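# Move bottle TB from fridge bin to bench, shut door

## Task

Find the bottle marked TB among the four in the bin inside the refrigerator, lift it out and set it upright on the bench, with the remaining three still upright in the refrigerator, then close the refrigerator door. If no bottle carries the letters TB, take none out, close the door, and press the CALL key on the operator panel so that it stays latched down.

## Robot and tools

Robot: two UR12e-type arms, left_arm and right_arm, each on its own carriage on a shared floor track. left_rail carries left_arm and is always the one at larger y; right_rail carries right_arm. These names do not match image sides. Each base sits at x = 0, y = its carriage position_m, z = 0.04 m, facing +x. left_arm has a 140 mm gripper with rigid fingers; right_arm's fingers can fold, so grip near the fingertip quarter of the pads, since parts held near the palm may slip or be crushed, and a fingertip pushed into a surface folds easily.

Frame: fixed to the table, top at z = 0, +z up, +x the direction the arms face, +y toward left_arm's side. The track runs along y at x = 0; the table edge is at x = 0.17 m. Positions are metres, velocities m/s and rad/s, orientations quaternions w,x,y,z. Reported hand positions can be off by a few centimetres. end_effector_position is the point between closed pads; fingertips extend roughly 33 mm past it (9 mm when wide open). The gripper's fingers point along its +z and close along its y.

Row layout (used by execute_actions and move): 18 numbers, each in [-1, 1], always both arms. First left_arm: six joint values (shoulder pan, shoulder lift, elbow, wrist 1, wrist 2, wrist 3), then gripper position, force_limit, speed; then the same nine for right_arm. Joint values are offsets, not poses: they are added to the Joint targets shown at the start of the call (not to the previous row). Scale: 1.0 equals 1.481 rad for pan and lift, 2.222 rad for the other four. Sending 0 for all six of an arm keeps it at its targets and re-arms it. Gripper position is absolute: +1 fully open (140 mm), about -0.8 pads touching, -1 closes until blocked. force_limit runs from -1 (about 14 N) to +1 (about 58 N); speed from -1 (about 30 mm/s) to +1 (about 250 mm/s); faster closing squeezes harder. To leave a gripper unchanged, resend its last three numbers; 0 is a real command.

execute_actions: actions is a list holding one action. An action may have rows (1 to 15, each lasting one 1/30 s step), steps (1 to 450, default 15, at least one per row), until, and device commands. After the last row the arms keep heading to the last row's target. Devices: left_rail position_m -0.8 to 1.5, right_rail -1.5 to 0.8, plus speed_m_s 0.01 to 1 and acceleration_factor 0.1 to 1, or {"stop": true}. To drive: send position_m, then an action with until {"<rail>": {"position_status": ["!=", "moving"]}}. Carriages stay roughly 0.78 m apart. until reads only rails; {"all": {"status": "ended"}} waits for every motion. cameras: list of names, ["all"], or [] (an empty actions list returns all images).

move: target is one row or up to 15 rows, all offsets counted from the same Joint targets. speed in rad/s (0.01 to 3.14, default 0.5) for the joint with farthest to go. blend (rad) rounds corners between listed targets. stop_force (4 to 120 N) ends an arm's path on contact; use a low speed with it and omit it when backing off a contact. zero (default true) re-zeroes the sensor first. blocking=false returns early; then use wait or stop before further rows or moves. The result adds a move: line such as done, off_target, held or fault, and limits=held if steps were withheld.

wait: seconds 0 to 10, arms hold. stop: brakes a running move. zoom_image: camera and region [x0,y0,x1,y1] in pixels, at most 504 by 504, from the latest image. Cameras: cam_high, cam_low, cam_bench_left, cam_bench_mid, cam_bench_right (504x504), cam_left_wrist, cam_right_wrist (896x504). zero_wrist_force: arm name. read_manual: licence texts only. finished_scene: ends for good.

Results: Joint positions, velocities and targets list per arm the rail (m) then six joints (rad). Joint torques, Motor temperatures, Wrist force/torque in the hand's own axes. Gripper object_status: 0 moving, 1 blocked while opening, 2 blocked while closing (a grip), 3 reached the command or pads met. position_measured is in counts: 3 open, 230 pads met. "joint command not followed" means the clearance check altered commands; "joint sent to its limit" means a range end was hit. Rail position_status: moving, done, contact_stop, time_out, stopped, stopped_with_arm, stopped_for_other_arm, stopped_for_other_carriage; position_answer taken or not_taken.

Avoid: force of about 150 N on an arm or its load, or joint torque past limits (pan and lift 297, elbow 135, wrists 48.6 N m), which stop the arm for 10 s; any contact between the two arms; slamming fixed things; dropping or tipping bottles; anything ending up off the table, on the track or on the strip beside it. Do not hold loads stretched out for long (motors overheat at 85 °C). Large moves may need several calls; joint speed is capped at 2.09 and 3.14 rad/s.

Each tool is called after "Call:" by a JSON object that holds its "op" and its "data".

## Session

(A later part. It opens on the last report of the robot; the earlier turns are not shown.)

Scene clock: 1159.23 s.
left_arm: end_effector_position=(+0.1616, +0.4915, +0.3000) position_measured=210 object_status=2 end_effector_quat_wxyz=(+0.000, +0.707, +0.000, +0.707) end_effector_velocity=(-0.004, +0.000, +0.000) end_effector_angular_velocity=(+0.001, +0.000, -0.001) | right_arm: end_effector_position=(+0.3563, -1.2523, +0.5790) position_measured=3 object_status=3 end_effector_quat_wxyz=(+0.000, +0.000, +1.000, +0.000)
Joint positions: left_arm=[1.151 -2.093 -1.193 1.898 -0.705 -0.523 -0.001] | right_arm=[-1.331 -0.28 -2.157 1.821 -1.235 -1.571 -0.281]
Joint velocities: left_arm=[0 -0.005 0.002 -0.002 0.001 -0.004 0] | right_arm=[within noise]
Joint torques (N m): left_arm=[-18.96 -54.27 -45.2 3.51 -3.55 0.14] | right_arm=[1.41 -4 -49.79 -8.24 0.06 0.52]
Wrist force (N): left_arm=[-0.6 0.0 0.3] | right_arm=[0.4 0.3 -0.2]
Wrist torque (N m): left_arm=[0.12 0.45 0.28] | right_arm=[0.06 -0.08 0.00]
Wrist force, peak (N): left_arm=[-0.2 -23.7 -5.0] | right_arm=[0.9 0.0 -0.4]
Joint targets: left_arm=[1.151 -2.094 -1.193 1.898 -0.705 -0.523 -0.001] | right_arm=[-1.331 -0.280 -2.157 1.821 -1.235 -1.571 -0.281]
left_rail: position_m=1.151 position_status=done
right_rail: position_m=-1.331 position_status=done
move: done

Call:
{"op": "move", "data": {"target": [[-0.024149, 0.019138, -0.019572, 0.006816, -0.016096, 0, -0.98, 0, -1, 0, 0, 0, 0, 0, 0, 1, 1, 1], [-0.044086, 0.041624, -0.043017, 0.015274, -0.029384, 0, -0.98, 0, -1, 0, 0, 0, 0, 0, 0, 1, 1, 1]], "speed": 0.08, "blend": [0.01, 0], "cameras": ["cam_left_wrist", "cam_high"]}}

Scene clock: 1173.97 s.
left_arm: end_effector_position=(+0.0928, +0.4656, +0.3000) position_measured=210 object_status=2 end_effector_quat_wxyz=(+0.000, +0.707, +0.000, +0.707) | right_arm: end_effector_position=(+0.3563, -1.2523, +0.5790) position_measured=3 object_status=3 end_effector_quat_wxyz=(+0.000, +0.000, +1.000, +0.000)
Joint positions: left_arm=[1.151 -2.159 -1.131 1.803 -0.671 -0.588 -0.001] | right_arm=[-1.331 -0.28 -2.157 1.821 -1.235 -1.571 -0.281]
Joint torques (N m): left_arm=[-14.42 -54.9 -54.73 0.11 9.41 -0.05] | right_arm=[-0.29 -2.48 -50.09 -8.33 0.02 0.55]
Wrist force (N): left_arm=[4.2 -37.6 -16.5] | right_arm=[0.1 0.0 -0.2]
Wrist torque (N m): left_arm=[0.07 0.76 0.30] | right_arm=[0.00 -0.01 0.00]
Wrist force, peak (N): left_arm=[1.3 -50.0 -20.9] | right_arm=[0.7 0.4 -0.4]
Joint targets: left_arm=[1.151 -2.159 -1.131 1.802 -0.671 -0.588 -0.001] | right_arm=[-1.331 -0.280 -2.157 1.821 -1.235 -1.571 -0.281]
left_rail: position_m=1.151 position_status=done
right_rail: position_m=-1.331 position_status=done
move: done
Images, in order (width x height): cam_high 504x504, cam_left_wrist 896x504.

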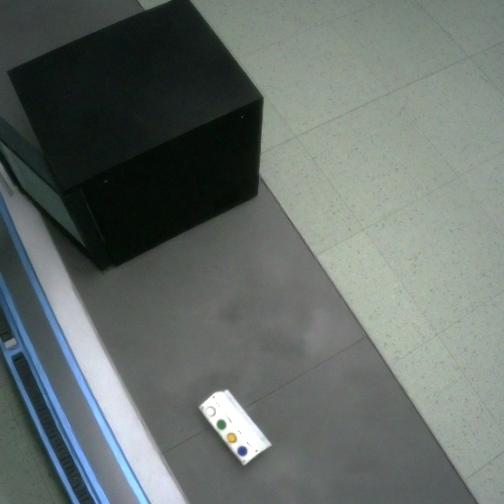

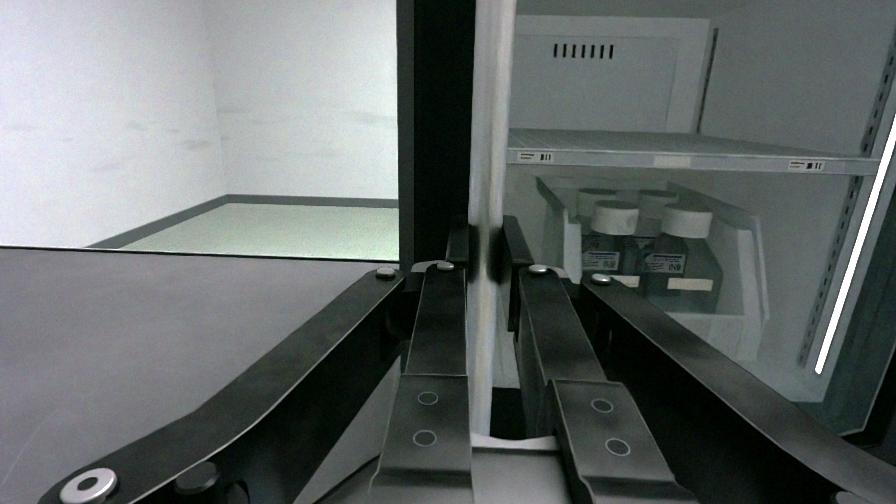

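Call:
{"op": "execute_actions", "data": {"actions": [{"rows": [[0,0,0,0,0,0,0.3,0,-0.6,0,0,0,0,0,0,1,1,1]], "steps": 60}], "cameras": ["cam_left_wrist"]}}

Scene clock: 1242.27 s.
left_arm: end_effector_position=(+0.0926, +0.4655, +0.3000) position_measured=91 object_status=3 end_effector_quat_wxyz=(+0.000, +0.707, +0.000, +0.707) | right_arm: end_effector_position=(+0.3563, -1.2523, +0.5790) position_measured=3 object_status=3 end_effector_quat_wxyz=(+0.000, +0.000, +1.000, +0.000)
Joint positions: left_arm=[1.151 -2.159 -1.131 1.802 -0.671 -0.588 -0.001] | right_arm=[-1.331 -0.28 -2.157 1.821 -1.235 -1.571 -0.281]
Joint torques (N m): left_arm=[-12.59 -88.11 -23.18 0.75 -3.54 1.12] | right_arm=[0.5 -4.67 -50.64 -8.15 -0.03 0.65]
Wrist force (N): left_arm=[-2.3 0.2 0.1] | right_arm=[0.4 -0.1 0.0]
Wrist torque (N m): left_arm=[-0.38 0.80 0.30] | right_arm=[-0.02 -0.09 0.00]
Wrist force, peak (N): left_arm=[4.9 -37.9 -15.8] | right_arm=[1.0 0.1 -0.3]
Joint targets: left_arm=[1.151 -2.159 -1.131 1.802 -0.671 -0.588 -0.001] | right_arm=[-1.331 -0.280 -2.157 1.821 -1.235 -1.571 -0.281]
left_rail: position_m=1.151 position_status=done
right_rail: position_m=-1.331 position_status=done
Images, in order (width x height): cam_left_wrist 896x504.

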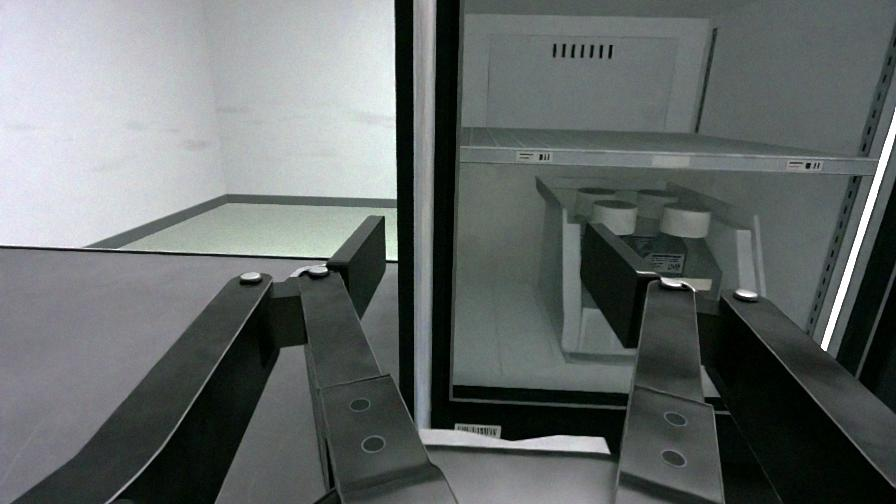

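Call:
{"op": "wait", "data": {"seconds": 0.5, "cameras": ["cam_left_wrist", "cam_high"]}}

Scene clock: 1246.80 s.
left_arm: end_effector_position=(+0.0926, +0.4655, +0.3000) position_measured=91 object_status=3 end_effector_quat_wxyz=(+0.000, +0.707, +0.000, +0.707) | right_arm: end_effector_position=(+0.3563, -1.2523, +0.5790) position_measured=3 object_status=3 end_effector_quat_wxyz=(+0.000, +0.000, +1.000, +0.000)
Joint positions: left_arm=[1.151 -2.159 -1.131 1.802 -0.671 -0.588 -0.001] | right_arm=[-1.331 -0.28 -2.157 1.821 -1.235 -1.571 -0.281]
Joint torques (N m): left_arm=[-11.99 -88.43 -23.47 1.59 -4.52 0.89] | right_arm=[-0.62 -4.02 -50.62 -8.26 0.09 0.77]
Wrist force (N): left_arm=[-1.9 0.0 -0.4] | right_arm=[0.2 0.1 -0.3]
Wrist torque (N m): left_arm=[-0.41 0.72 0.30] | right_arm=[0.02 -0.04 0.00]
Wrist force, peak (N): left_arm=[-2.8 -0.2 0.3] | right_arm=[0.7 -0.3 -0.6]
Joint targets: left_arm=[1.151 -2.159 -1.131 1.802 -0.671 -0.588 -0.001] | right_arm=[-1.331 -0.280 -2.157 1.821 -1.235 -1.571 -0.281]
Tool commands: left_gripper/position=+0.3 left_gripper/force_limit=+0.0 left_gripper/speed=-0.6 right_gripper/position=+1.0 right_gripper/force_limit=+1.0 right_gripper/speed=+1.0
left_rail: position_m=1.151 position_status=done
right_rail: position_m=-1.331 position_status=done
wait: 0.50 s; at rest from the start
Images, in order (width x height): cam_high 504x504, cam_left_wrist 896x504.

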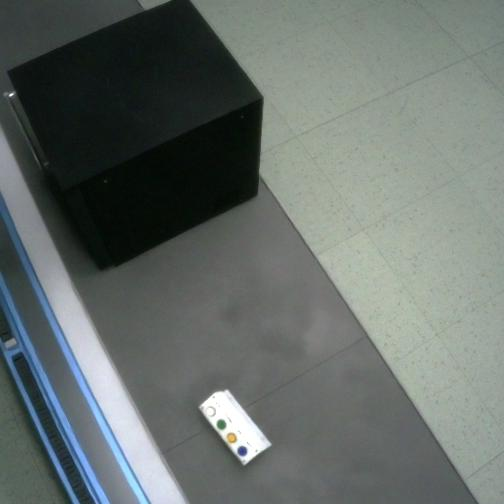

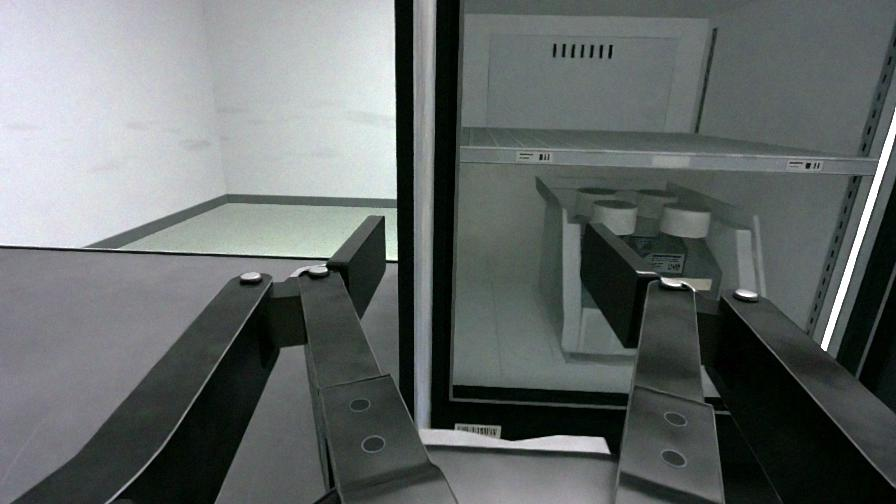

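Call:
{"op": "execute_actions", "data": {"actions": [{"right_rail": {"position_m": -0.65, "speed_m_s": 0.6, "acceleration_factor": 0.5}, "steps": 200, "until": {"right_rail": {"position_status": ["!=", "moving"]}}}]}}

Scene clock: 1442.60 s.
left_arm: end_effector_position=(+0.0926, +0.4655, +0.3000) position_measured=91 object_status=3 end_effector_quat_wxyz=(+0.000, +0.707, +0.000, +0.707) | right_arm: end_effector_position=(+0.3563, -0.5714, +0.5790) position_measured=3 object_status=3 end_effector_quat_wxyz=(+0.000, +0.000, +1.000, +0.000)
Joint positions: left_arm=[1.151 -2.159 -1.131 1.802 -0.671 -0.588 -0.001] | right_arm=[-0.65 -0.28 -2.157 1.821 -1.235 -1.571 -0.281]
Joint torques (N m): left_arm=[-11.32 -88.12 -22.57 2.52 -3.87 1.39] | right_arm=[-0.28 -2.99 -50.78 -8.27 0.08 0.65]
Wrist force (N): left_arm=[-2.0 -0.4 0.3] | right_arm=[0.4 -0.1 -0.6]
Wrist torque (N m): left_arm=[-0.52 0.73 0.30] | right_arm=[-0.01 -0.09 -0.01]
Wrist force, peak (N): left_arm=[-2.9 -0.2 -0.4] | right_arm=[0.3 -2.0 -0.3]
Joint targets: left_arm=[1.151 -2.159 -1.131 1.802 -0.671 -0.588 -0.001] | right_arm=[-0.650 -0.280 -2.157 1.821 -1.235 -1.571 -0.281]
Tool commands: left_gripper/position=+0.3 left_gripper/force_limit=+0.0 left_gripper/speed=-0.6 right_gripper/position=+1.0 right_gripper/force_limit=+1.0 right_gripper/speed=+1.0
left_rail: position_m=1.151 position_status=done
right_rail: position_m=-0.650 speed_m_s=0.60 position_status=done

Call:
{"op": "move", "data": {"target": [-0.4078, -0.2215, -0.0185, 0.1661, -0.1013, 0.0005, 0.3, 0, -0.6, 0.999, 0.3761, -0.0545, 0.1508, 0.9771, 0.1265, -0.03, 0, -0.5], "speed": 1.0}}

Scene clock: 1465.20 s.
left_arm: end_effector_position=(-0.1894, +0.6366, +0.5398) position_measured=91 object_status=3 end_effector_quat_wxyz=(+0.133, +0.694, -0.133, +0.695) | right_arm: end_effector_position=(-0.1442, +0.2336, +0.8305) position_measured=132 object_status=3 end_effector_quat_wxyz=(+0.607, -0.031, -0.545, -0.577)
Joint positions: left_arm=[1.151 -2.763 -1.459 1.761 -0.302 -0.813 0.001] | right_arm=[-0.65 1.199 -1.6 1.7 -0.9 0.6 0.001]
Joint torques (N m): left_arm=[-16.89 -71.94 -53.24 4.36 -4.26 1.68] | right_arm=[22.86 -34.37 -62.79 -1.15 4.83 3.04]
Wrist force (N): left_arm=[-2.8 0.1 0.7] | right_arm=[1.2 -1.7 -1.7]
Wrist torque (N m): left_arm=[-0.36 0.90 -0.01] | right_arm=[-0.76 -0.38 0.48]
Wrist force, peak (N): left_arm=[-3.3 0.4 1.6] | right_arm=[1.1 -3.3 1.0]
Joint targets: left_arm=[1.151 -2.763 -1.459 1.761 -0.302 -0.813 0.001] | right_arm=[-0.650 1.199 -1.600 1.700 -0.900 0.600 0.001]
left_rail: position_m=1.151 position_status=done
right_rail: position_m=-0.650 speed_m_s=0.60 position_status=done
move: done

Call:
{"op": "move", "data": {"target": [0, 0, 0, 0, 0, 0, 0.3, 0, -0.6, 0.16364, 0.38699, -0.08585, 0.18795, 0.73211, -0.00045, -0.03, 0, -0.5], "speed": 0.8, "cameras": ["cam_left_wrist", "cam_right_wrist"]}}

Scene clock: 1474.50 s.
left_arm: end_effector_position=(-0.1894, +0.6366, +0.5399) position_measured=91 object_status=3 end_effector_quat_wxyz=(+0.133, +0.694, -0.133, +0.695) | right_arm: end_effector_position=(+0.1741, +0.4300, +0.3598) position_measured=132 object_status=3 end_effector_quat_wxyz=(-0.271, +0.653, +0.271, +0.653)
Joint positions: left_arm=[1.151 -2.763 -1.459 1.761 -0.302 -0.813 0.001] | right_arm=[-0.65 1.442 -1.027 1.509 -0.482 2.227 0]
Joint torques (N m): left_arm=[-19.84 -72.05 -53.18 3.9 -4.21 1.75] | right_arm=[19.67 -74.26 -56.26 1.07 3.43 -4]
Wrist force (N): left_arm=[-2.2 0.1 0.4] | right_arm=[0.4 -0.3 -2.5]
Wrist torque (N m): left_arm=[-0.36 0.76 0.00] | right_arm=[-0.25 -0.19 0.52]
Wrist force, peak (N): left_arm=[-3.1 0.3 0.7] | right_arm=[2.9 -1.7 -2.1]
Joint targets: left_arm=[1.151 -2.763 -1.459 1.761 -0.302 -0.813 0.001] | right_arm=[-0.650 1.442 -1.026 1.509 -0.482 2.227 0.000]
left_rail: position_m=1.151 position_status=done
right_rail: position_m=-0.650 speed_m_s=0.60 position_status=done
move: done
Images, in order (width x height): cam_left_wrist 896x504, cam_right_wrist 896x504.

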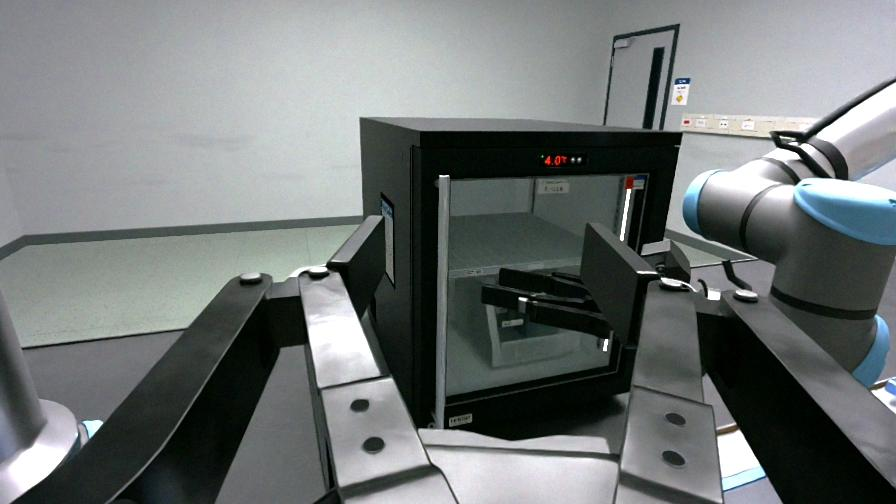

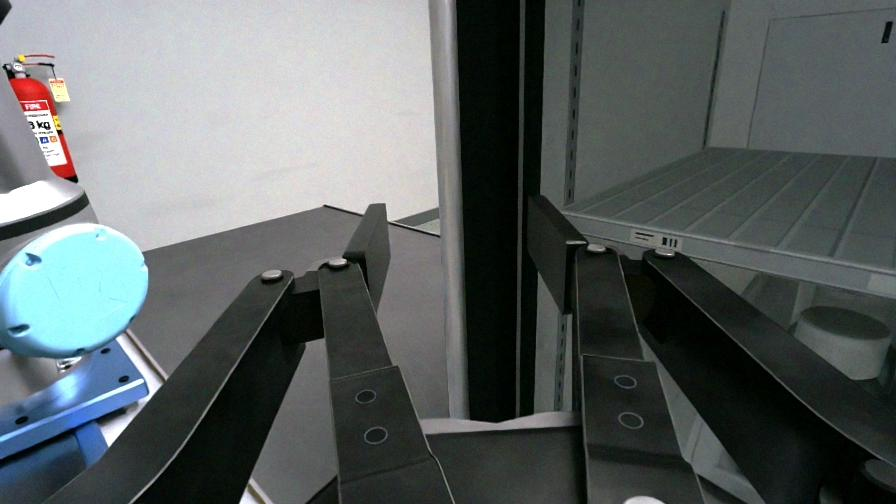

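Call:
{"op": "zoom_image", "data": {"camera": "cam_right_wrist", "region": [340, 150, 600, 350]}}

Scaled by 1.938.

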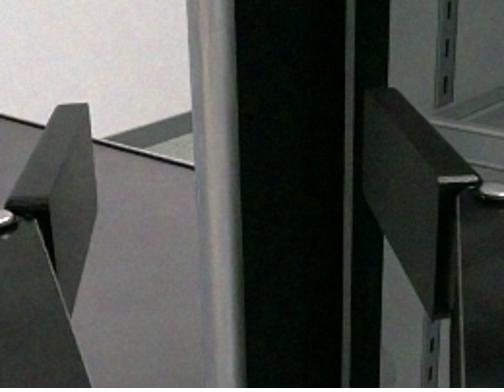

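Call:
{"op": "move", "data": {"target": [0, 0, 0, 0, 0, 0, 0.3, 0, -0.6, -0.03748, 0.05496, -0.06098, 0.02412, -0.0248, 0, -0.36, 0, -0.5], "speed": 0.08, "stop_force": 15, "cameras": ["cam_left_wrist", "cam_right_wrist"]}}

Scene clock: 1503.73 s.
left_arm: end_effector_position=(-0.1894, +0.6366, +0.5399) position_measured=91 object_status=3 end_effector_quat_wxyz=(+0.133, +0.694, -0.133, +0.695) | right_arm: end_effector_position=(+0.2310, +0.4866, +0.3600) position_measured=174 object_status=3 end_effector_quat_wxyz=(-0.270, +0.653, +0.271, +0.653)
Joint positions: left_arm=[1.151 -2.763 -1.459 1.761 -0.302 -0.813 0.001] | right_arm=[-0.65 1.386 -0.945 1.374 -0.429 2.172 0]
Joint torques (N m): left_arm=[-19.08 -73.59 -51.22 4.37 -4.62 1.31] | right_arm=[-19.97 -82.04 -56.6 1.13 -3.02 -3.98]
Wrist force (N): left_arm=[-2.5 0.0 0.4] | right_arm=[0.9 -0.1 -2.3]
Wrist torque (N m): left_arm=[-0.37 0.84 -0.01] | right_arm=[-0.21 -0.30 0.53]
Wrist force, peak (N): left_arm=[-3.2 0.2 0.5] | right_arm=[0.6 -0.8 -3.2]
Joint targets: left_arm=[1.151 -2.763 -1.459 1.761 -0.302 -0.813 0.001] | right_arm=[-0.650 1.386 -0.945 1.374 -0.429 2.172 0.000]
left_rail: position_m=1.151 position_status=done
right_rail: position_m=-0.650 speed_m_s=0.60 position_status=done
move: done
Images, in order (width x height): cam_left_wrist 896x504, cam_right_wrist 896x504.

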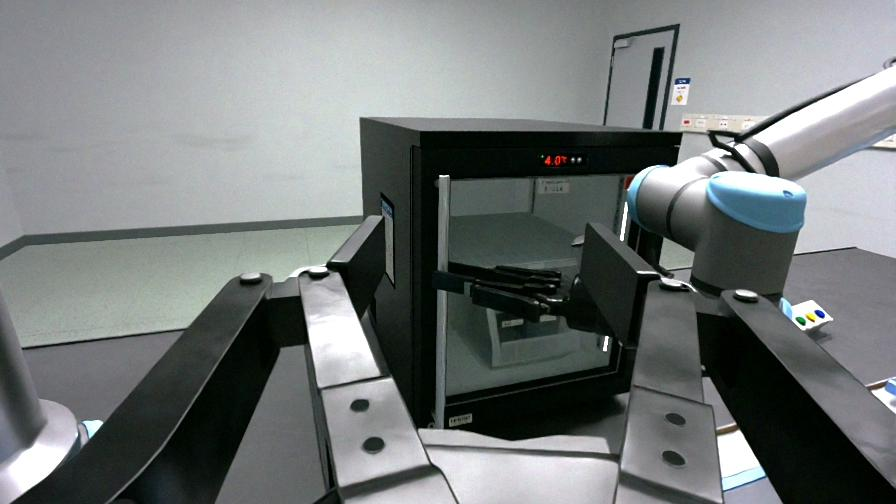

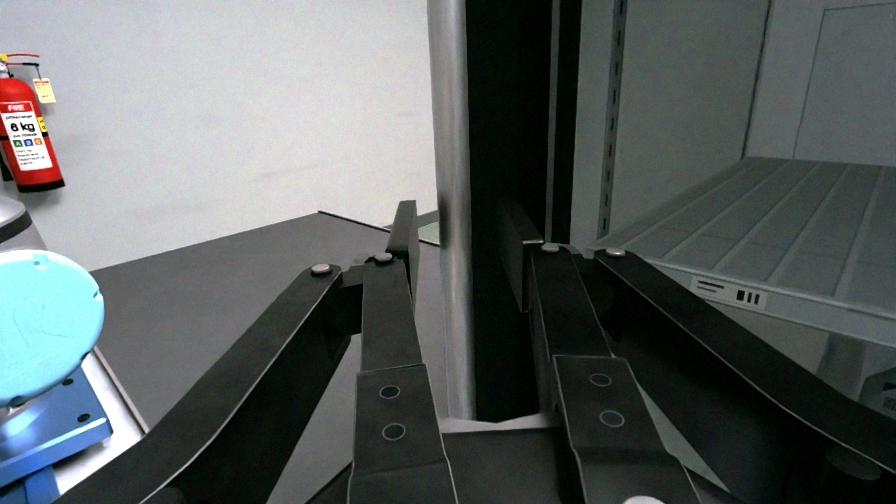

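Call:
{"op": "execute_actions", "data": {"actions": [{"rows": [[0,0,0,0,0,0,0.3,0,-0.6,0,0,0,0,0,0,-1,-1,-1]], "steps": 60}], "cameras": ["cam_right_wrist"]}}

Scene clock: 1510.53 s.
left_arm: end_effector_position=(-0.1894, +0.6366, +0.5399) position_measured=91 object_status=3 end_effector_quat_wxyz=(+0.133, +0.694, -0.133, +0.695) | right_arm: end_effector_position=(+0.2310, +0.4866, +0.3600) position_measured=207 object_status=2 end_effector_quat_wxyz=(-0.270, +0.653, +0.271, +0.653)
Joint positions: left_arm=[1.151 -2.763 -1.459 1.761 -0.302 -0.813 0.001] | right_arm=[-0.65 1.386 -0.945 1.374 -0.429 2.172 0]
Joint torques (N m): left_arm=[-16.52 -70.52 -51.42 3.81 -4.42 1.2] | right_arm=[-19.83 -100.09 -34.15 0.88 13.48 -4.02]
Wrist force (N): left_arm=[-2.3 0.3 0.3] | right_arm=[-1.3 -27.6 2.7]
Wrist torque (N m): left_arm=[-0.31 0.79 -0.02] | right_arm=[0.74 -0.32 0.58]
Wrist force, peak (N): left_arm=[-3.2 -0.2 0.7] | right_arm=[-1.3 -28.1 2.5]
Joint targets: left_arm=[1.151 -2.763 -1.459 1.761 -0.302 -0.813 0.001] | right_arm=[-0.650 1.386 -0.945 1.374 -0.429 2.172 0.000]
left_rail: position_m=1.151 position_status=done
right_rail: position_m=-0.650 speed_m_s=0.60 position_status=done
Images, in order (width x height): cam_right_wrist 896x504.

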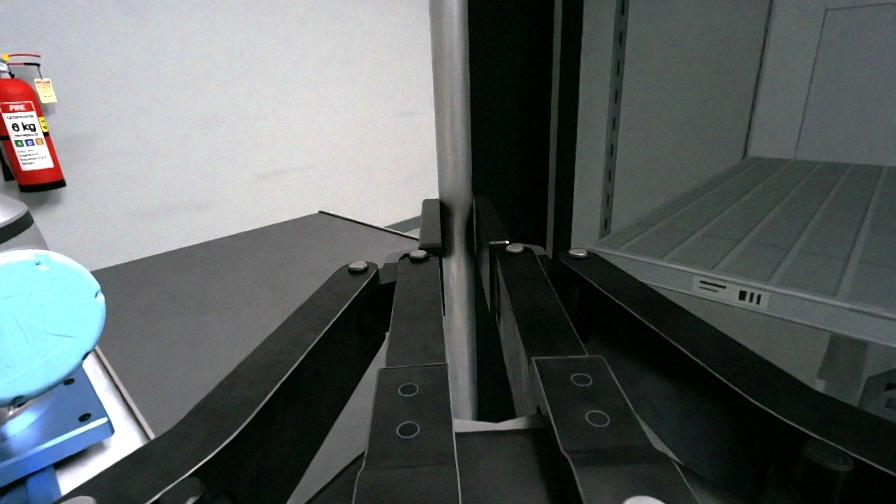

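Call:
{"op": "move", "data": {"target": [0, 0, 0, 0, 0, 0, 0.3, 0, -0.6, 0.00038, 0.000447, -0.000503, 0.000206, 0.000253, 0, -1, -1, -1], "speed": 0.05}}

Scene clock: 1526.97 s.
left_arm: end_effector_position=(-0.1894, +0.6366, +0.5399) position_measured=91 object_status=3 end_effector_quat_wxyz=(+0.133, +0.694, -0.133, +0.695) | right_arm: end_effector_position=(+0.2307, +0.4869, +0.3600) position_measured=207 object_status=2 end_effector_quat_wxyz=(-0.270, +0.653, +0.271, +0.653)
Joint positions: left_arm=[1.151 -2.763 -1.459 1.761 -0.302 -0.813 0.001] | right_arm=[-0.65 1.387 -0.944 1.373 -0.428 2.172 0]
Joint torques (N m): left_arm=[-15.63 -70.74 -51.56 4.42 -4.42 1.13] | right_arm=[3.02 -86.86 -53.97 2.12 9.92 -3.78]
Wrist force (N): left_arm=[-2.2 -0.3 0.8] | right_arm=[-1.5 -18.1 -0.1]
Wrist torque (N m): left_arm=[-0.43 0.76 -0.01] | right_arm=[0.40 -0.21 0.58]
Wrist force, peak (N): left_arm=[-3.3 -0.1 0.9] | right_arm=[-1.8 -28.3 2.9]
Joint targets: left_arm=[1.151 -2.763 -1.459 1.761 -0.302 -0.813 0.001] | right_arm=[-0.650 1.387 -0.944 1.372 -0.428 2.172 0.000]
left_rail: position_m=1.151 position_status=done
right_rail: position_m=-0.650 speed_m_s=0.60 position_status=done
move: done

Call:
{"op": "move", "data": {"target": [0, 0, 0, 0, 0, 0, 0.3, 0, -0.6, 0.00057, 0.00067, -0.00075, 0.00031, 0.00038, 0, -1, -1, -1], "speed": 0.05}}

Scene clock: 1531.40 s.
left_arm: end_effector_position=(-0.1894, +0.6366, +0.5399) position_measured=91 object_status=3 end_effector_quat_wxyz=(+0.133, +0.694, -0.133, +0.695) | right_arm: end_effector_position=(+0.2300, +0.4875, +0.3600) position_measured=208 object_status=2 end_effector_quat_wxyz=(-0.270, +0.653, +0.271, +0.653)
Joint positions: left_arm=[1.151 -2.763 -1.459 1.761 -0.302 -0.813 0.001] | right_arm=[-0.65 1.388 -0.943 1.371 -0.428 2.173 0]
Joint torques (N m): left_arm=[-18.87 -71.12 -51.62 4.4 -4.69 0.99] | right_arm=[17.79 -80.18 -56.82 0.98 3.87 -3.81]
Wrist force (N): left_arm=[-2.6 -0.1 0.5] | right_arm=[1.6 -0.3 -6.0]
Wrist torque (N m): left_arm=[-0.38 0.86 -0.01] | right_arm=[-0.30 -0.21 0.60]
Wrist force, peak (N): left_arm=[-3.2 0.3 0.9] | right_arm=[-0.9 -17.7 -0.4]
Joint targets: left_arm=[1.151 -2.763 -1.459 1.761 -0.302 -0.813 0.001] | right_arm=[-0.650 1.388 -0.943 1.371 -0.428 2.173 0.000]
left_rail: position_m=1.151 position_status=done
right_rail: position_m=-0.650 speed_m_s=0.60 position_status=done
move: done

Call:
{"op": "move", "data": {"target": [0, 0, 0, 0, 0, 0, 0.3, 0, -0.6, 0.032384, -0.005003, 0.005634, -0.002299, 0.021584, 0, -0.98, -0.3, -1], "speed": 0.05, "cameras": ["cam_left_wrist"]}}

Scene clock: 1585.40 s.
left_arm: end_effector_position=(-0.1894, +0.6366, +0.5399) position_measured=91 object_status=3 end_effector_quat_wxyz=(+0.133, +0.694, -0.133, +0.695) | right_arm: end_effector_position=(+0.1866, +0.4812, +0.3600) position_measured=209 object_status=2 end_effector_quat_wxyz=(-0.270, +0.653, +0.271, +0.653)
Joint positions: left_arm=[1.151 -2.763 -1.459 1.761 -0.302 -0.813 0.001] | right_arm=[-0.65 1.435 -0.951 1.383 -0.433 2.221 0]
Joint torques (N m): left_arm=[-19.46 -71.77 -51.64 3.93 -4.42 0.83] | right_arm=[25.88 -105.42 -36.6 -9.15 -2.71 -3.99]
Wrist force (N): left_arm=[-1.9 0.2 0.3] | right_arm=[0.2 13.7 -10.9]
Wrist torque (N m): left_arm=[-0.33 0.69 -0.01] | right_arm=[-1.11 -0.22 0.66]
Wrist force, peak (N): left_arm=[-3.3 0.4 0.9] | right_arm=[0.2 13.7 -10.9]
Joint targets: left_arm=[1.151 -2.763 -1.459 1.761 -0.302 -0.813 0.001] | right_arm=[-0.650 1.436 -0.951 1.383 -0.433 2.221 0.000]
left_rail: position_m=1.151 position_status=done
right_rail: position_m=-0.650 speed_m_s=0.60 position_status=done
move: done
Images, in order (width x height): cam_left_wrist 896x504.

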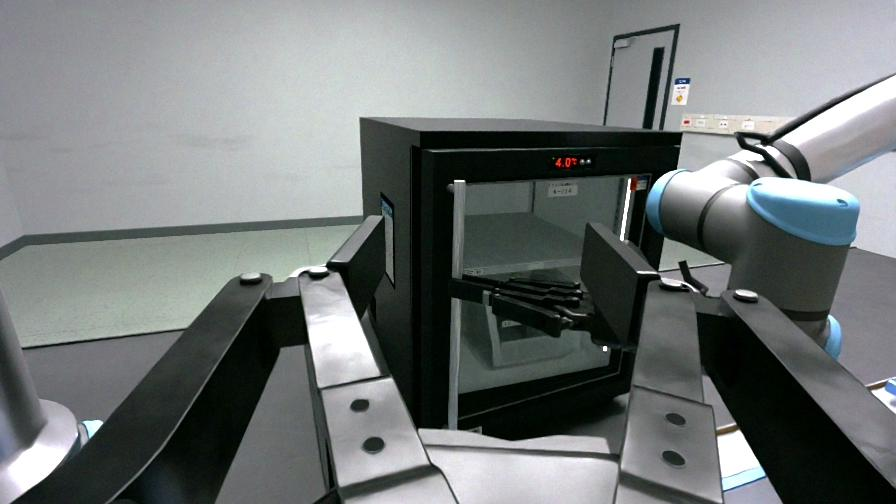

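Call:
{"op": "move", "data": {"target": [0, 0, 0, 0, 0, 0, 0.3, 0, -0.6, 0.031804, -0.008113, 0.009097, -0.003689, 0.021198, 0, -0.98, -0.3, -1], "speed": 0.06}}

Scene clock: 1599.93 s.
left_arm: end_effector_position=(-0.1894, +0.6366, +0.5399) position_measured=91 object_status=3 end_effector_quat_wxyz=(+0.133, +0.694, -0.133, +0.695) | right_arm: end_effector_position=(+0.1440, +0.4697, +0.3600) position_measured=209 object_status=2 end_effector_quat_wxyz=(-0.270, +0.653, +0.271, +0.653)
Joint positions: left_arm=[1.151 -2.763 -1.459 1.761 -0.302 -0.813 0.001] | right_arm=[-0.65 1.482 -0.963 1.403 -0.441 2.268 0]
Joint torques (N m): left_arm=[-13.62 -70.91 -51.14 4 -4.16 0.23] | right_arm=[20.87 -108.95 -33.92 -7.86 1.22 -3.67]
Wrist force (N): left_arm=[-2.8 0.2 1.0] | right_arm=[-2.4 3.0 -2.5]
Wrist torque (N m): left_arm=[-0.32 0.90 -0.01] | right_arm=[-0.63 -0.22 0.67]
Wrist force, peak (N): left_arm=[-3.0 0.4 1.3] | right_arm=[0.3 15.2 -11.4]
Joint targets: left_arm=[1.151 -2.763 -1.459 1.761 -0.302 -0.813 0.001] | right_arm=[-0.650 1.483 -0.963 1.404 -0.441 2.268 0.000]
left_rail: position_m=1.151 position_status=done
right_rail: position_m=-0.650 speed_m_s=0.60 position_status=done
move: done

Call:
{"op": "move", "data": {"target": [0, 0, 0, 0, 0, 0, 0.3, 0, -0.6, 0.041921, -0.013762, 0.015315, -0.006142, 0.027941, 0, -0.98, -0.3, -1], "speed": 0.08}}

Scene clock: 1607.20 s.
left_arm: end_effector_position=(-0.1894, +0.6366, +0.5399) position_measured=91 object_status=3 end_effector_quat_wxyz=(+0.133, +0.694, -0.133, +0.695) | right_arm: end_effector_position=(+0.0893, +0.4483, +0.3600) position_measured=209 object_status=2 end_effector_quat_wxyz=(-0.270, +0.653, +0.271, +0.653)
Joint positions: left_arm=[1.151 -2.763 -1.459 1.761 -0.302 -0.813 0.001] | right_arm=[-0.65 1.544 -0.983 1.437 -0.454 2.33 0]
Joint torques (N m): left_arm=[-18.47 -71.62 -51.15 4.33 -3.85 0.57] | right_arm=[30.53 -106.52 -37.22 -8.45 -2.79 -3.71]
Wrist force (N): left_arm=[-2.6 0.2 0.7] | right_arm=[-1.4 13.4 -5.7]
Wrist torque (N m): left_arm=[-0.33 0.85 -0.01] | right_arm=[-0.88 -0.20 0.69]
Wrist force, peak (N): left_arm=[-3.1 0.4 0.7] | right_arm=[-1.4 13.4 -5.7]
Joint targets: left_arm=[1.151 -2.763 -1.459 1.761 -0.302 -0.813 0.001] | right_arm=[-0.650 1.545 -0.983 1.438 -0.455 2.330 0.000]
left_rail: position_m=1.151 position_status=done
right_rail: position_m=-0.650 speed_m_s=0.60 position_status=done
move: done

Call:
{"op": "move", "data": {"target": [0, 0, 0, 0, 0, 0, 0.3, 0, -0.6, 0.050619, -0.02371, 0.026101, -0.010298, 0.033739, 0, -0.98, -0.3, -1], "speed": 0.08}}

Scene clock: 1621.80 s.
left_arm: end_effector_position=(-0.1894, +0.6366, +0.5399) position_measured=91 object_status=3 end_effector_quat_wxyz=(+0.133, +0.694, -0.133, +0.695) | right_arm: end_effector_position=(+0.0266, +0.4107, +0.3599) position_measured=209 object_status=2 end_effector_quat_wxyz=(-0.270, +0.653, +0.271, +0.653)
Joint positions: left_arm=[1.151 -2.763 -1.459 1.761 -0.302 -0.813 0.001] | right_arm=[-0.65 1.619 -1.018 1.495 -0.477 2.405 0]
Joint torques (N m): left_arm=[-14.73 -69.77 -50.49 4.5 -4.2 0.19] | right_arm=[6.47 -109.23 -27.83 -5.89 8.27 -3.64]
Wrist force (N): left_arm=[-2.3 -0.1 1.0] | right_arm=[-5.1 -13.4 2.5]
Wrist torque (N m): left_arm=[-0.40 0.78 0.00] | right_arm=[0.13 -0.41 0.61]
Wrist force, peak (N): left_arm=[-3.1 0.3 0.9] | right_arm=[-6.2 -18.2 4.2]
Joint targets: left_arm=[1.151 -2.763 -1.459 1.761 -0.302 -0.813 0.001] | right_arm=[-0.650 1.620 -1.018 1.496 -0.477 2.405 0.000]
left_rail: position_m=1.151 position_status=done
right_rail: position_m=-0.650 speed_m_s=0.60 position_status=done
move: done

Call:
{"op": "move", "data": {"target": [[0, 0, 0, 0, 0, 0, 0.3, 0, -0.6, 0.049637, -0.028534, 0.030725, -0.011707, 0.033084, 0, -0.98, -0.3, -1], [0, 0, 0, 0, 0, 0, 0.3, 0, -0.6, 0.097354, -0.062895, 0.066796, -0.024876, 0.064888, 0, -0.98, -0.3, -1]], "speed": 0.1, "blend": [0.01, 0], "cameras": ["cam_left_wrist"]}}

Scene clock: 1671.90 s.
left_arm: end_effector_position=(-0.1894, +0.6366, +0.5399) position_measured=91 object_status=3 end_effector_quat_wxyz=(+0.133, +0.694, -0.133, +0.695) | right_arm: end_effector_position=(-0.0766, +0.3075, +0.3599) position_measured=209 object_status=2 end_effector_quat_wxyz=(-0.270, +0.653, +0.271, +0.653)
Joint positions: left_arm=[1.151 -2.763 -1.459 1.761 -0.302 -0.813 0.001] | right_arm=[-0.65 1.764 -1.111 1.644 -0.533 2.549 0]
Joint torques (N m): left_arm=[-17.06 -72.43 -49.84 3.98 -4.46 -0.12] | right_arm=[-26.09 -112.94 -18.31 -2.81 27.7 -3.42]
Wrist force (N): left_arm=[-2.6 0.5 0.7] | right_arm=[-13.5 -64.2 -8.7]
Wrist torque (N m): left_arm=[-0.25 0.85 -0.01] | right_arm=[2.10 -0.68 0.54]
Wrist force, peak (N): left_arm=[-3.3 -0.1 1.1] | right_arm=[-13.4 -64.2 -9.2]
Joint targets: left_arm=[1.151 -2.763 -1.459 1.761 -0.302 -0.813 0.001] | right_arm=[-0.650 1.764 -1.111 1.644 -0.533 2.550 0.000]
left_rail: position_m=1.151 position_status=done
right_rail: position_m=-0.650 speed_m_s=0.60 position_status=done
move: done
Images, in order (width x height): cam_left_wrist 896x504.

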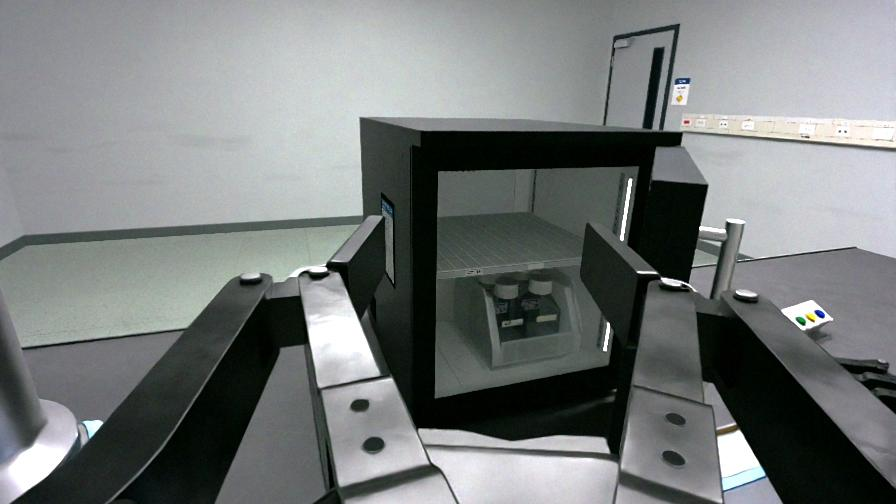

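Call:
{"op": "move", "data": {"target": [0, 0, 0, 0, 0, 0, 0.3, 0, -0.6, 0.000989, 0.001335, -0.001381, 0.000491, 0.000659, 0, -0.98, -0.3, -1], "speed": 0.05}}

Scene clock: 1695.30 s.
left_arm: end_effector_position=(-0.1894, +0.6366, +0.5399) position_measured=91 object_status=3 end_effector_quat_wxyz=(+0.133, +0.694, -0.133, +0.695) | right_arm: end_effector_position=(-0.0779, +0.3080, +0.3599) position_measured=209 object_status=2 end_effector_quat_wxyz=(-0.270, +0.653, +0.271, +0.653)
Joint positions: left_arm=[1.151 -2.763 -1.459 1.761 -0.302 -0.813 0.001] | right_arm=[-0.65 1.765 -1.11 1.641 -0.532 2.551 0]
Joint torques (N m): left_arm=[-16.62 -73.87 -49.33 4.05 -3.76 -0.26] | right_arm=[-7.72 -80.68 -48.82 3.88 17.42 -3.55]
Wrist force (N): left_arm=[-2.9 0.2 0.6] | right_arm=[-7.8 -37.3 -5.3]
Wrist torque (N m): left_arm=[-0.34 0.92 0.00] | right_arm=[1.00 -0.58 0.57]
Wrist force, peak (N): left_arm=[-3.1 0.3 1.0] | right_arm=[-12.9 -65.3 -9.2]
Joint targets: left_arm=[1.151 -2.763 -1.459 1.761 -0.302 -0.813 0.001] | right_arm=[-0.650 1.765 -1.109 1.641 -0.532 2.551 0.000]
left_rail: position_m=1.151 position_status=done
right_rail: position_m=-0.650 speed_m_s=0.60 position_status=done
move: done

Call:
{"op": "move", "data": {"target": [[0, 0, 0, 0, 0, 0, 0.3, 0, -0.6, 0.001175, 0.001452, -0.001507, 0.000539, 0.000783, 0, -0.98, -0.3, -1], [0, 0, 0, 0, 0, 0, 0.3, 0, -0.6, 0.064902, -0.051549, 0.052107, -0.017749, 0.043258, 0, -0.98, -0.3, -1]], "speed": 0.1, "blend": [0.002, 0]}}

Scene clock: 1761.57 s.
left_arm: end_effector_position=(-0.1894, +0.6366, +0.5399) position_measured=91 object_status=3 end_effector_quat_wxyz=(+0.133, +0.694, -0.133, +0.695) | right_arm: end_effector_position=(-0.1297, +0.2223, +0.3599) position_measured=209 object_status=2 end_effector_quat_wxyz=(-0.270, +0.653, +0.271, +0.653)
Joint positions: left_arm=[1.151 -2.763 -1.459 1.761 -0.302 -0.813 0.001] | right_arm=[-0.65 1.861 -1.186 1.756 -0.571 2.647 0]
Joint torques (N m): left_arm=[-16.85 -73.88 -49.54 4 -4.12 -0.59] | right_arm=[15.81 -90.55 -26.82 -5.92 5.54 -3.65]
Wrist force (N): left_arm=[-2.8 0.0 0.9] | right_arm=[-4.3 -6.2 -1.3]
Wrist torque (N m): left_arm=[-0.36 0.89 0.00] | right_arm=[-0.17 -0.27 0.65]
Wrist force, peak (N): left_arm=[-3.2 0.5 0.7] | right_arm=[-7.7 -36.5 -5.2]
Joint targets: left_arm=[1.151 -2.763 -1.459 1.761 -0.302 -0.813 0.001] | right_arm=[-0.650 1.862 -1.186 1.757 -0.571 2.647 0.000]
left_rail: position_m=1.151 position_status=done
right_rail: position_m=-0.650 speed_m_s=0.60 position_status=done
move: done; blend cut to 0.0017 rad at target 1

Call:
{"op": "execute_actions", "data": {"actions": [], "cameras": ["cam_high", "cam_left_wrist", "cam_right_wrist"]}}

Scene clock: 1829.27 s.
left_arm: end_effector_position=(-0.1894, +0.6366, +0.5399) position_measured=91 object_status=3 end_effector_quat_wxyz=(+0.133, +0.694, -0.133, +0.695) | right_arm: end_effector_position=(-0.1298, +0.2220, +0.3599) position_measured=209 object_status=2 end_effector_quat_wxyz=(-0.270, +0.653, +0.271, +0.653)
Joint positions: left_arm=[1.151 -2.763 -1.459 1.761 -0.302 -0.813 0.001] | right_arm=[-0.65 1.862 -1.186 1.757 -0.571 2.647 0]
Joint velocities: within noise
Joint torques (N m): left_arm=[-19.15 -71.47 -49.11 4.25 -4.04 -0.93] | right_arm=[17.24 -86.82 -29.86 -5.79 0.96 -3.46]
Motor temperatures (°C): left_arm=[30 29 27 38 33 33] | right_arm=[29 27 28 36 33 33]
Wrist force (N): left_arm=[-2.4 0.2 0.8] | right_arm=[-3.1 -4.8 -1.1]
Wrist torque (N m): left_arm=[-0.33 0.81 -0.01] | right_arm=[-0.18 -0.43 0.64]
Wrist force, peak (N): left_arm=[-3.3 -0.1 0.8] | right_arm=[-3.9 -5.9 -1.1]
Joint targets: left_arm=[1.151 -2.763 -1.459 1.761 -0.302 -0.813 0.001] | right_arm=[-0.650 1.862 -1.186 1.757 -0.571 2.647 0.000]
Tool commands: left_gripper/position=+0.3 left_gripper/force_limit=+0.0 left_gripper/speed=-0.6 right_gripper/position=-0.98 right_gripper/force_limit=-0.3 right_gripper/speed=-1.0
left_rail: position_m=1.151 position_status=done
right_rail: position_m=-0.650 speed_m_s=0.60 position_status=done
Images, in order (width x height): cam_high 504x504, cam_left_wrist 896x504, cam_right_wrist 896x504.

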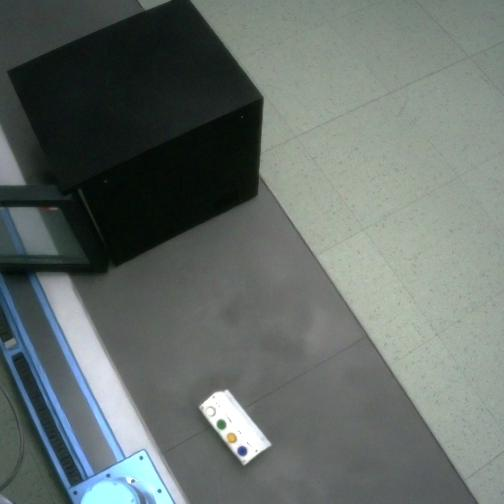

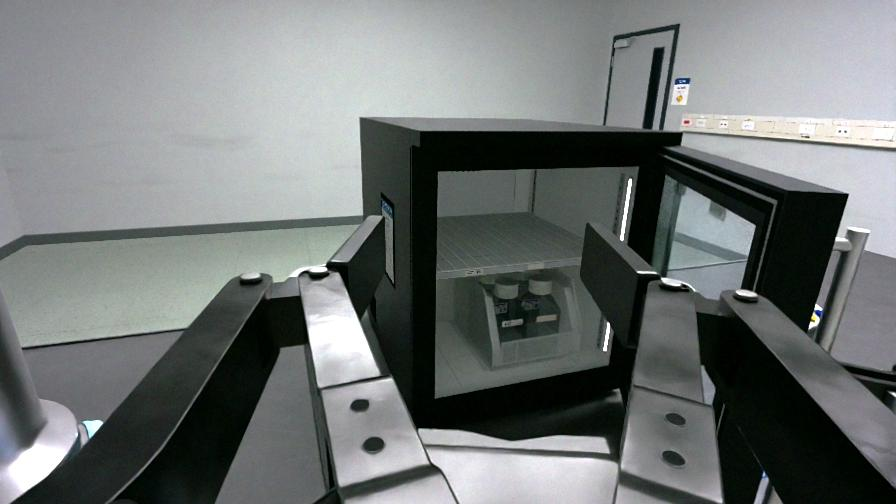

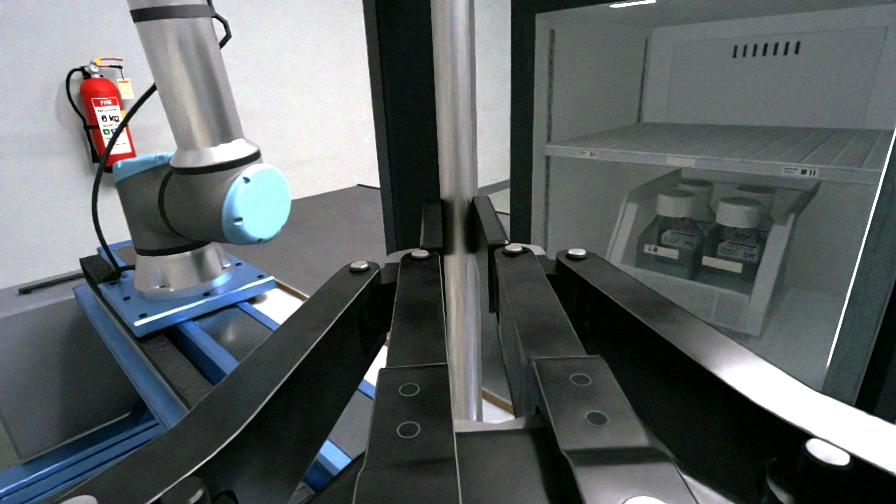

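Call:
{"op": "move", "data": {"target": [[0,0,0,0,0,0,0.3,0,-0.6,0.046384,-0.047443,0.045532,-0.013910,0.030915,0,-0.98,-0.3,-1],[0,0,0,0,0,0,0.3,0,-0.6,0.089152,-0.100760,0.093737,-0.026579,0.059421,0,-0.98,-0.3,-1]], "blend": [0.03, 0], "speed": 0.1, "cameras": ["cam_right_wrist"]}}

Scene clock: 1845.00 s.
left_arm: end_effector_position=(-0.1894, +0.6366, +0.5399) position_measured=91 object_status=3 end_effector_quat_wxyz=(+0.133, +0.694, -0.133, +0.695) | right_arm: end_effector_position=(-0.1485, +0.1693, +0.3603) position_measured=209 object_status=2 end_effector_quat_wxyz=(-0.271, +0.653, +0.271, +0.653)
Joint positions: left_arm=[1.151 -2.763 -1.459 1.761 -0.302 -0.813 0.001] | right_arm=[-0.65 1.911 -1.236 1.829 -0.593 2.696 0]
Joint torques (N m): left_arm=[-17.81 -72.43 -49.41 4.18 -4.11 -1.1] | right_arm=[-36.31 -56.43 -45.72 3.95 5.16 -3.64]
Wrist force (N): left_arm=[-2.4 0.2 0.7] | right_arm=[-2.0 -22.6 -11.1]
Wrist torque (N m): left_arm=[-0.33 0.81 -0.01] | right_arm=[0.52 -0.33 0.63]
Wrist force, peak (N): left_arm=[-3.1 0.4 0.8] | right_arm=[-12.1 -29.2 -13.7]
Joint targets: left_arm=[1.151 -2.763 -1.459 1.761 -0.302 -0.813 0.001] | right_arm=[-0.650 1.911 -1.236 1.829 -0.593 2.696 0.000]
left_rail: position_m=1.151 position_status=done
right_rail: position_m=-0.650 speed_m_s=0.60 position_status=done
move: held (right_arm; a check stopped the path); path passed 0 of 2 targets; limits=held; right_arm: the elbow is farthest, 0.136 rad from its target
joint command not followed: on one or more control steps a check withheld the commanded joint targets of the right arm, and it was not sent them on those steps.
cause: the commanded joint targets, or the way to them, would bring two parts of the arm too close to each other (its gripper and another part of the arm, with joints 5 (wrist 1) to 7 (wrist 3) between them, 3 mm apart when it was first held).
Images, in order (width x height): cam_right_wrist 896x504.

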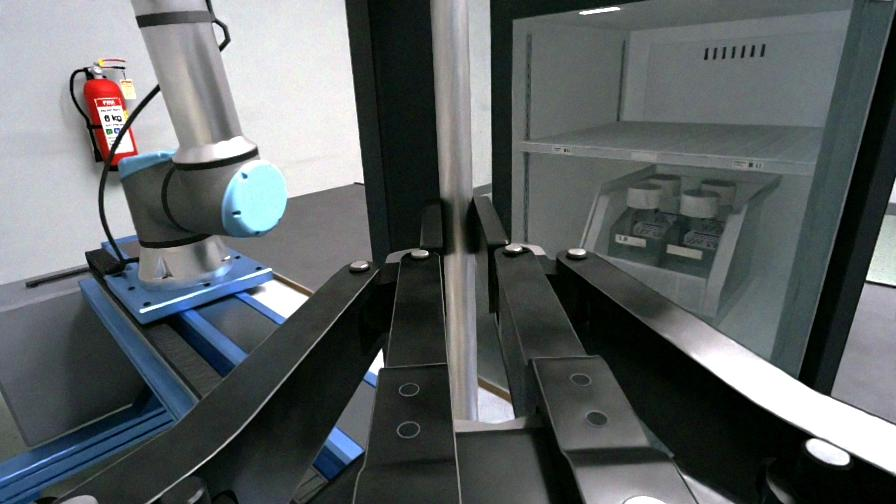

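Call:
{"op": "zoom_image", "data": {"camera": "cam_right_wrist", "region": [590, 160, 800, 320]}}

Call:
{"op": "zoom_image", "data": {"camera": "cam_left_wrist", "region": [440, 240, 620, 380]}}

Scaled by 2.400.

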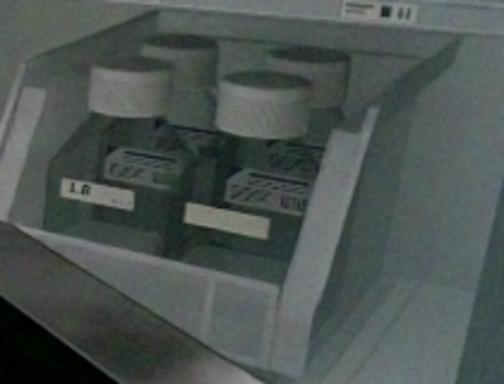

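This scene's latest camera images include none from cam_left_wrist. They are from: cam_right_wrist. cam_left_wrist's image comes with the result of a call that names it in "cameras".

Call:
{"op": "move", "data": {"target": [[0,0,0,0,0,0,0.3,0,-0.6,0.005657,-0.029191,0.027374,-0.007918,-0.015694,0,-0.98,-0.3,-1],[0,0,0,0,0,0,0.3,0,-0.6,0.019633,-0.071039,0.064723,-0.017375,-0.026015,0,-0.98,-0.3,-1],[0,0,0,0,0,0,0.3,0,-0.6,0.031631,-0.115385,0.102018,-0.025112,-0.037656,0,-0.98,-0.3,-1]], "blend": [0.02, 0.02, 0], "speed": 0.1}}

Scene clock: 2050.70 s.
left_arm: end_effector_position=(-0.1894, +0.6366, +0.5399) position_measured=91 object_status=3 end_effector_quat_wxyz=(+0.133, +0.694, -0.133, +0.695) | right_arm: end_effector_position=(-0.1633, +0.0692, +0.3602) position_measured=209 object_status=2 end_effector_quat_wxyz=(-0.313, +0.634, +0.312, +0.634)
Joint positions: left_arm=[1.151 -2.763 -1.459 1.761 -0.302 -0.813 0.001] | right_arm=[-0.65 1.957 -1.407 2.055 -0.649 2.612 0]
Joint torques (N m): left_arm=[-16.93 -70.09 -48.61 4 -3.9 -1.04] | right_arm=[1.79 -60.67 -18.93 -3.84 4.61 -3.39]
Wrist force (N): left_arm=[-2.3 0.5 0.7] | right_arm=[3.0 -20.5 -13.0]
Wrist torque (N m): left_arm=[-0.26 0.79 -0.01] | right_arm=[0.58 -0.21 0.65]
Wrist force, peak (N): left_arm=[-3.3 0.4 1.0] | right_arm=[-7.7 -28.5 -16.6]
Joint targets: left_arm=[1.151 -2.763 -1.459 1.761 -0.302 -0.813 0.001] | right_arm=[-0.650 1.957 -1.407 2.055 -0.649 2.612 0.000]
left_rail: position_m=1.151 position_status=done
right_rail: position_m=-0.650 speed_m_s=0.60 position_status=done
move: done

Call:
{"op": "move", "data": {"target": [[0,0,0,0,0,0,0.3,0,-0.6,0.013047,-0.043240,0.033927,-0.005108,-0.007014,0,-0.98,-0.3,-1],[0,0,0,0,0,0,0.3,0,-0.6,0.021864,-0.090855,0.068447,-0.007895,-0.016847,0,-0.98,-0.3,-1],[0,0,0,0,0,0,0.3,0,-0.6,0.026845,-0.143163,0.102819,-0.007399,-0.029236,0,-0.98,-0.3,-1]], "blend": [0.02, 0.02, 0], "speed": 0.1, "cameras": ["cam_high", "cam_left_wrist", "cam_right_wrist"]}}

Scene clock: 2080.60 s.
left_arm: end_effector_position=(-0.1894, +0.6366, +0.5399) position_measured=91 object_status=3 end_effector_quat_wxyz=(+0.133, +0.694, -0.133, +0.695) | right_arm: end_effector_position=(-0.1543, -0.0488, +0.3603) position_measured=209 object_status=2 end_effector_quat_wxyz=(-0.345, +0.617, +0.345, +0.617)
Joint positions: left_arm=[1.151 -2.763 -1.459 1.761 -0.302 -0.813 0.001] | right_arm=[-0.65 1.997 -1.619 2.283 -0.665 2.548 0]
Joint torques (N m): left_arm=[-18.69 -71.11 -48.43 3.97 -4.26 -1.85] | right_arm=[18.68 -45.47 -23.53 2.16 -2.45 -3.09]
Wrist force (N): left_arm=[-2.4 0.3 1.0] | right_arm=[1.6 -2.8 0.2]
Wrist torque (N m): left_arm=[-0.29 0.81 -0.01] | right_arm=[-0.27 -0.35 0.60]
Wrist force, peak (N): left_arm=[-3.1 0.3 1.2] | right_arm=[2.9 -20.6 -12.7]
Joint targets: left_arm=[1.151 -2.763 -1.459 1.761 -0.302 -0.813 0.001] | right_arm=[-0.650 1.997 -1.619 2.284 -0.665 2.547 0.000]
left_rail: position_m=1.151 position_status=done
right_rail: position_m=-0.650 speed_m_s=0.60 position_status=done
move: done
Images, in order (width x height): cam_high 504x504, cam_left_wrist 896x504, cam_right_wrist 896x504.

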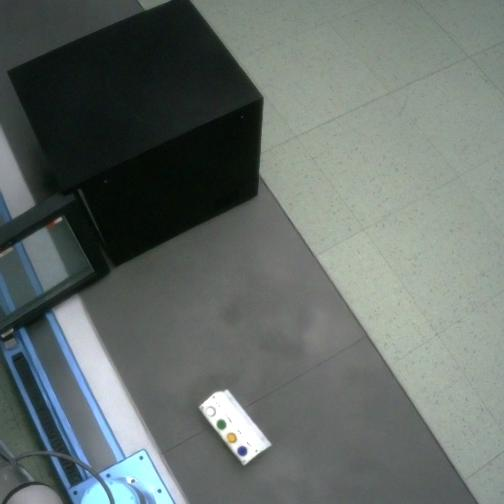

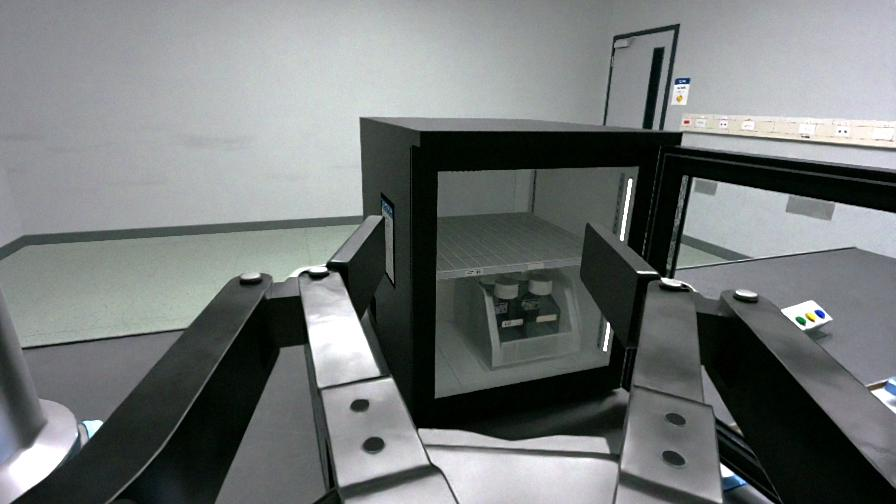

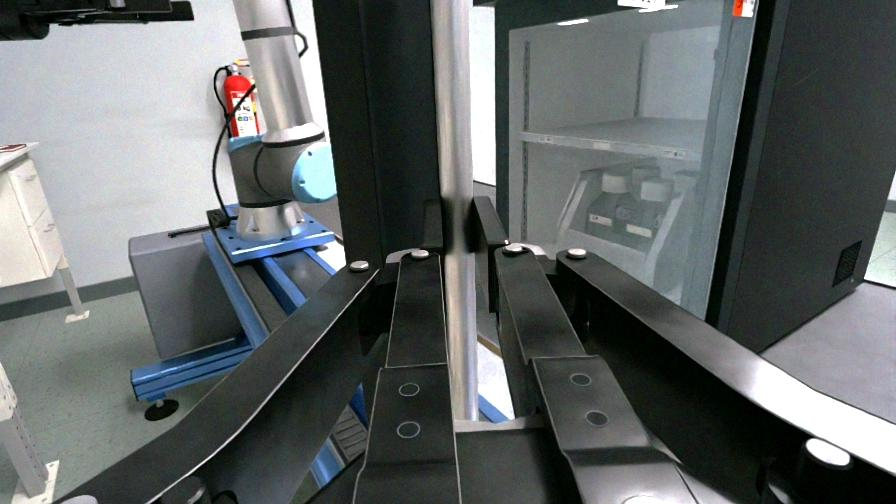

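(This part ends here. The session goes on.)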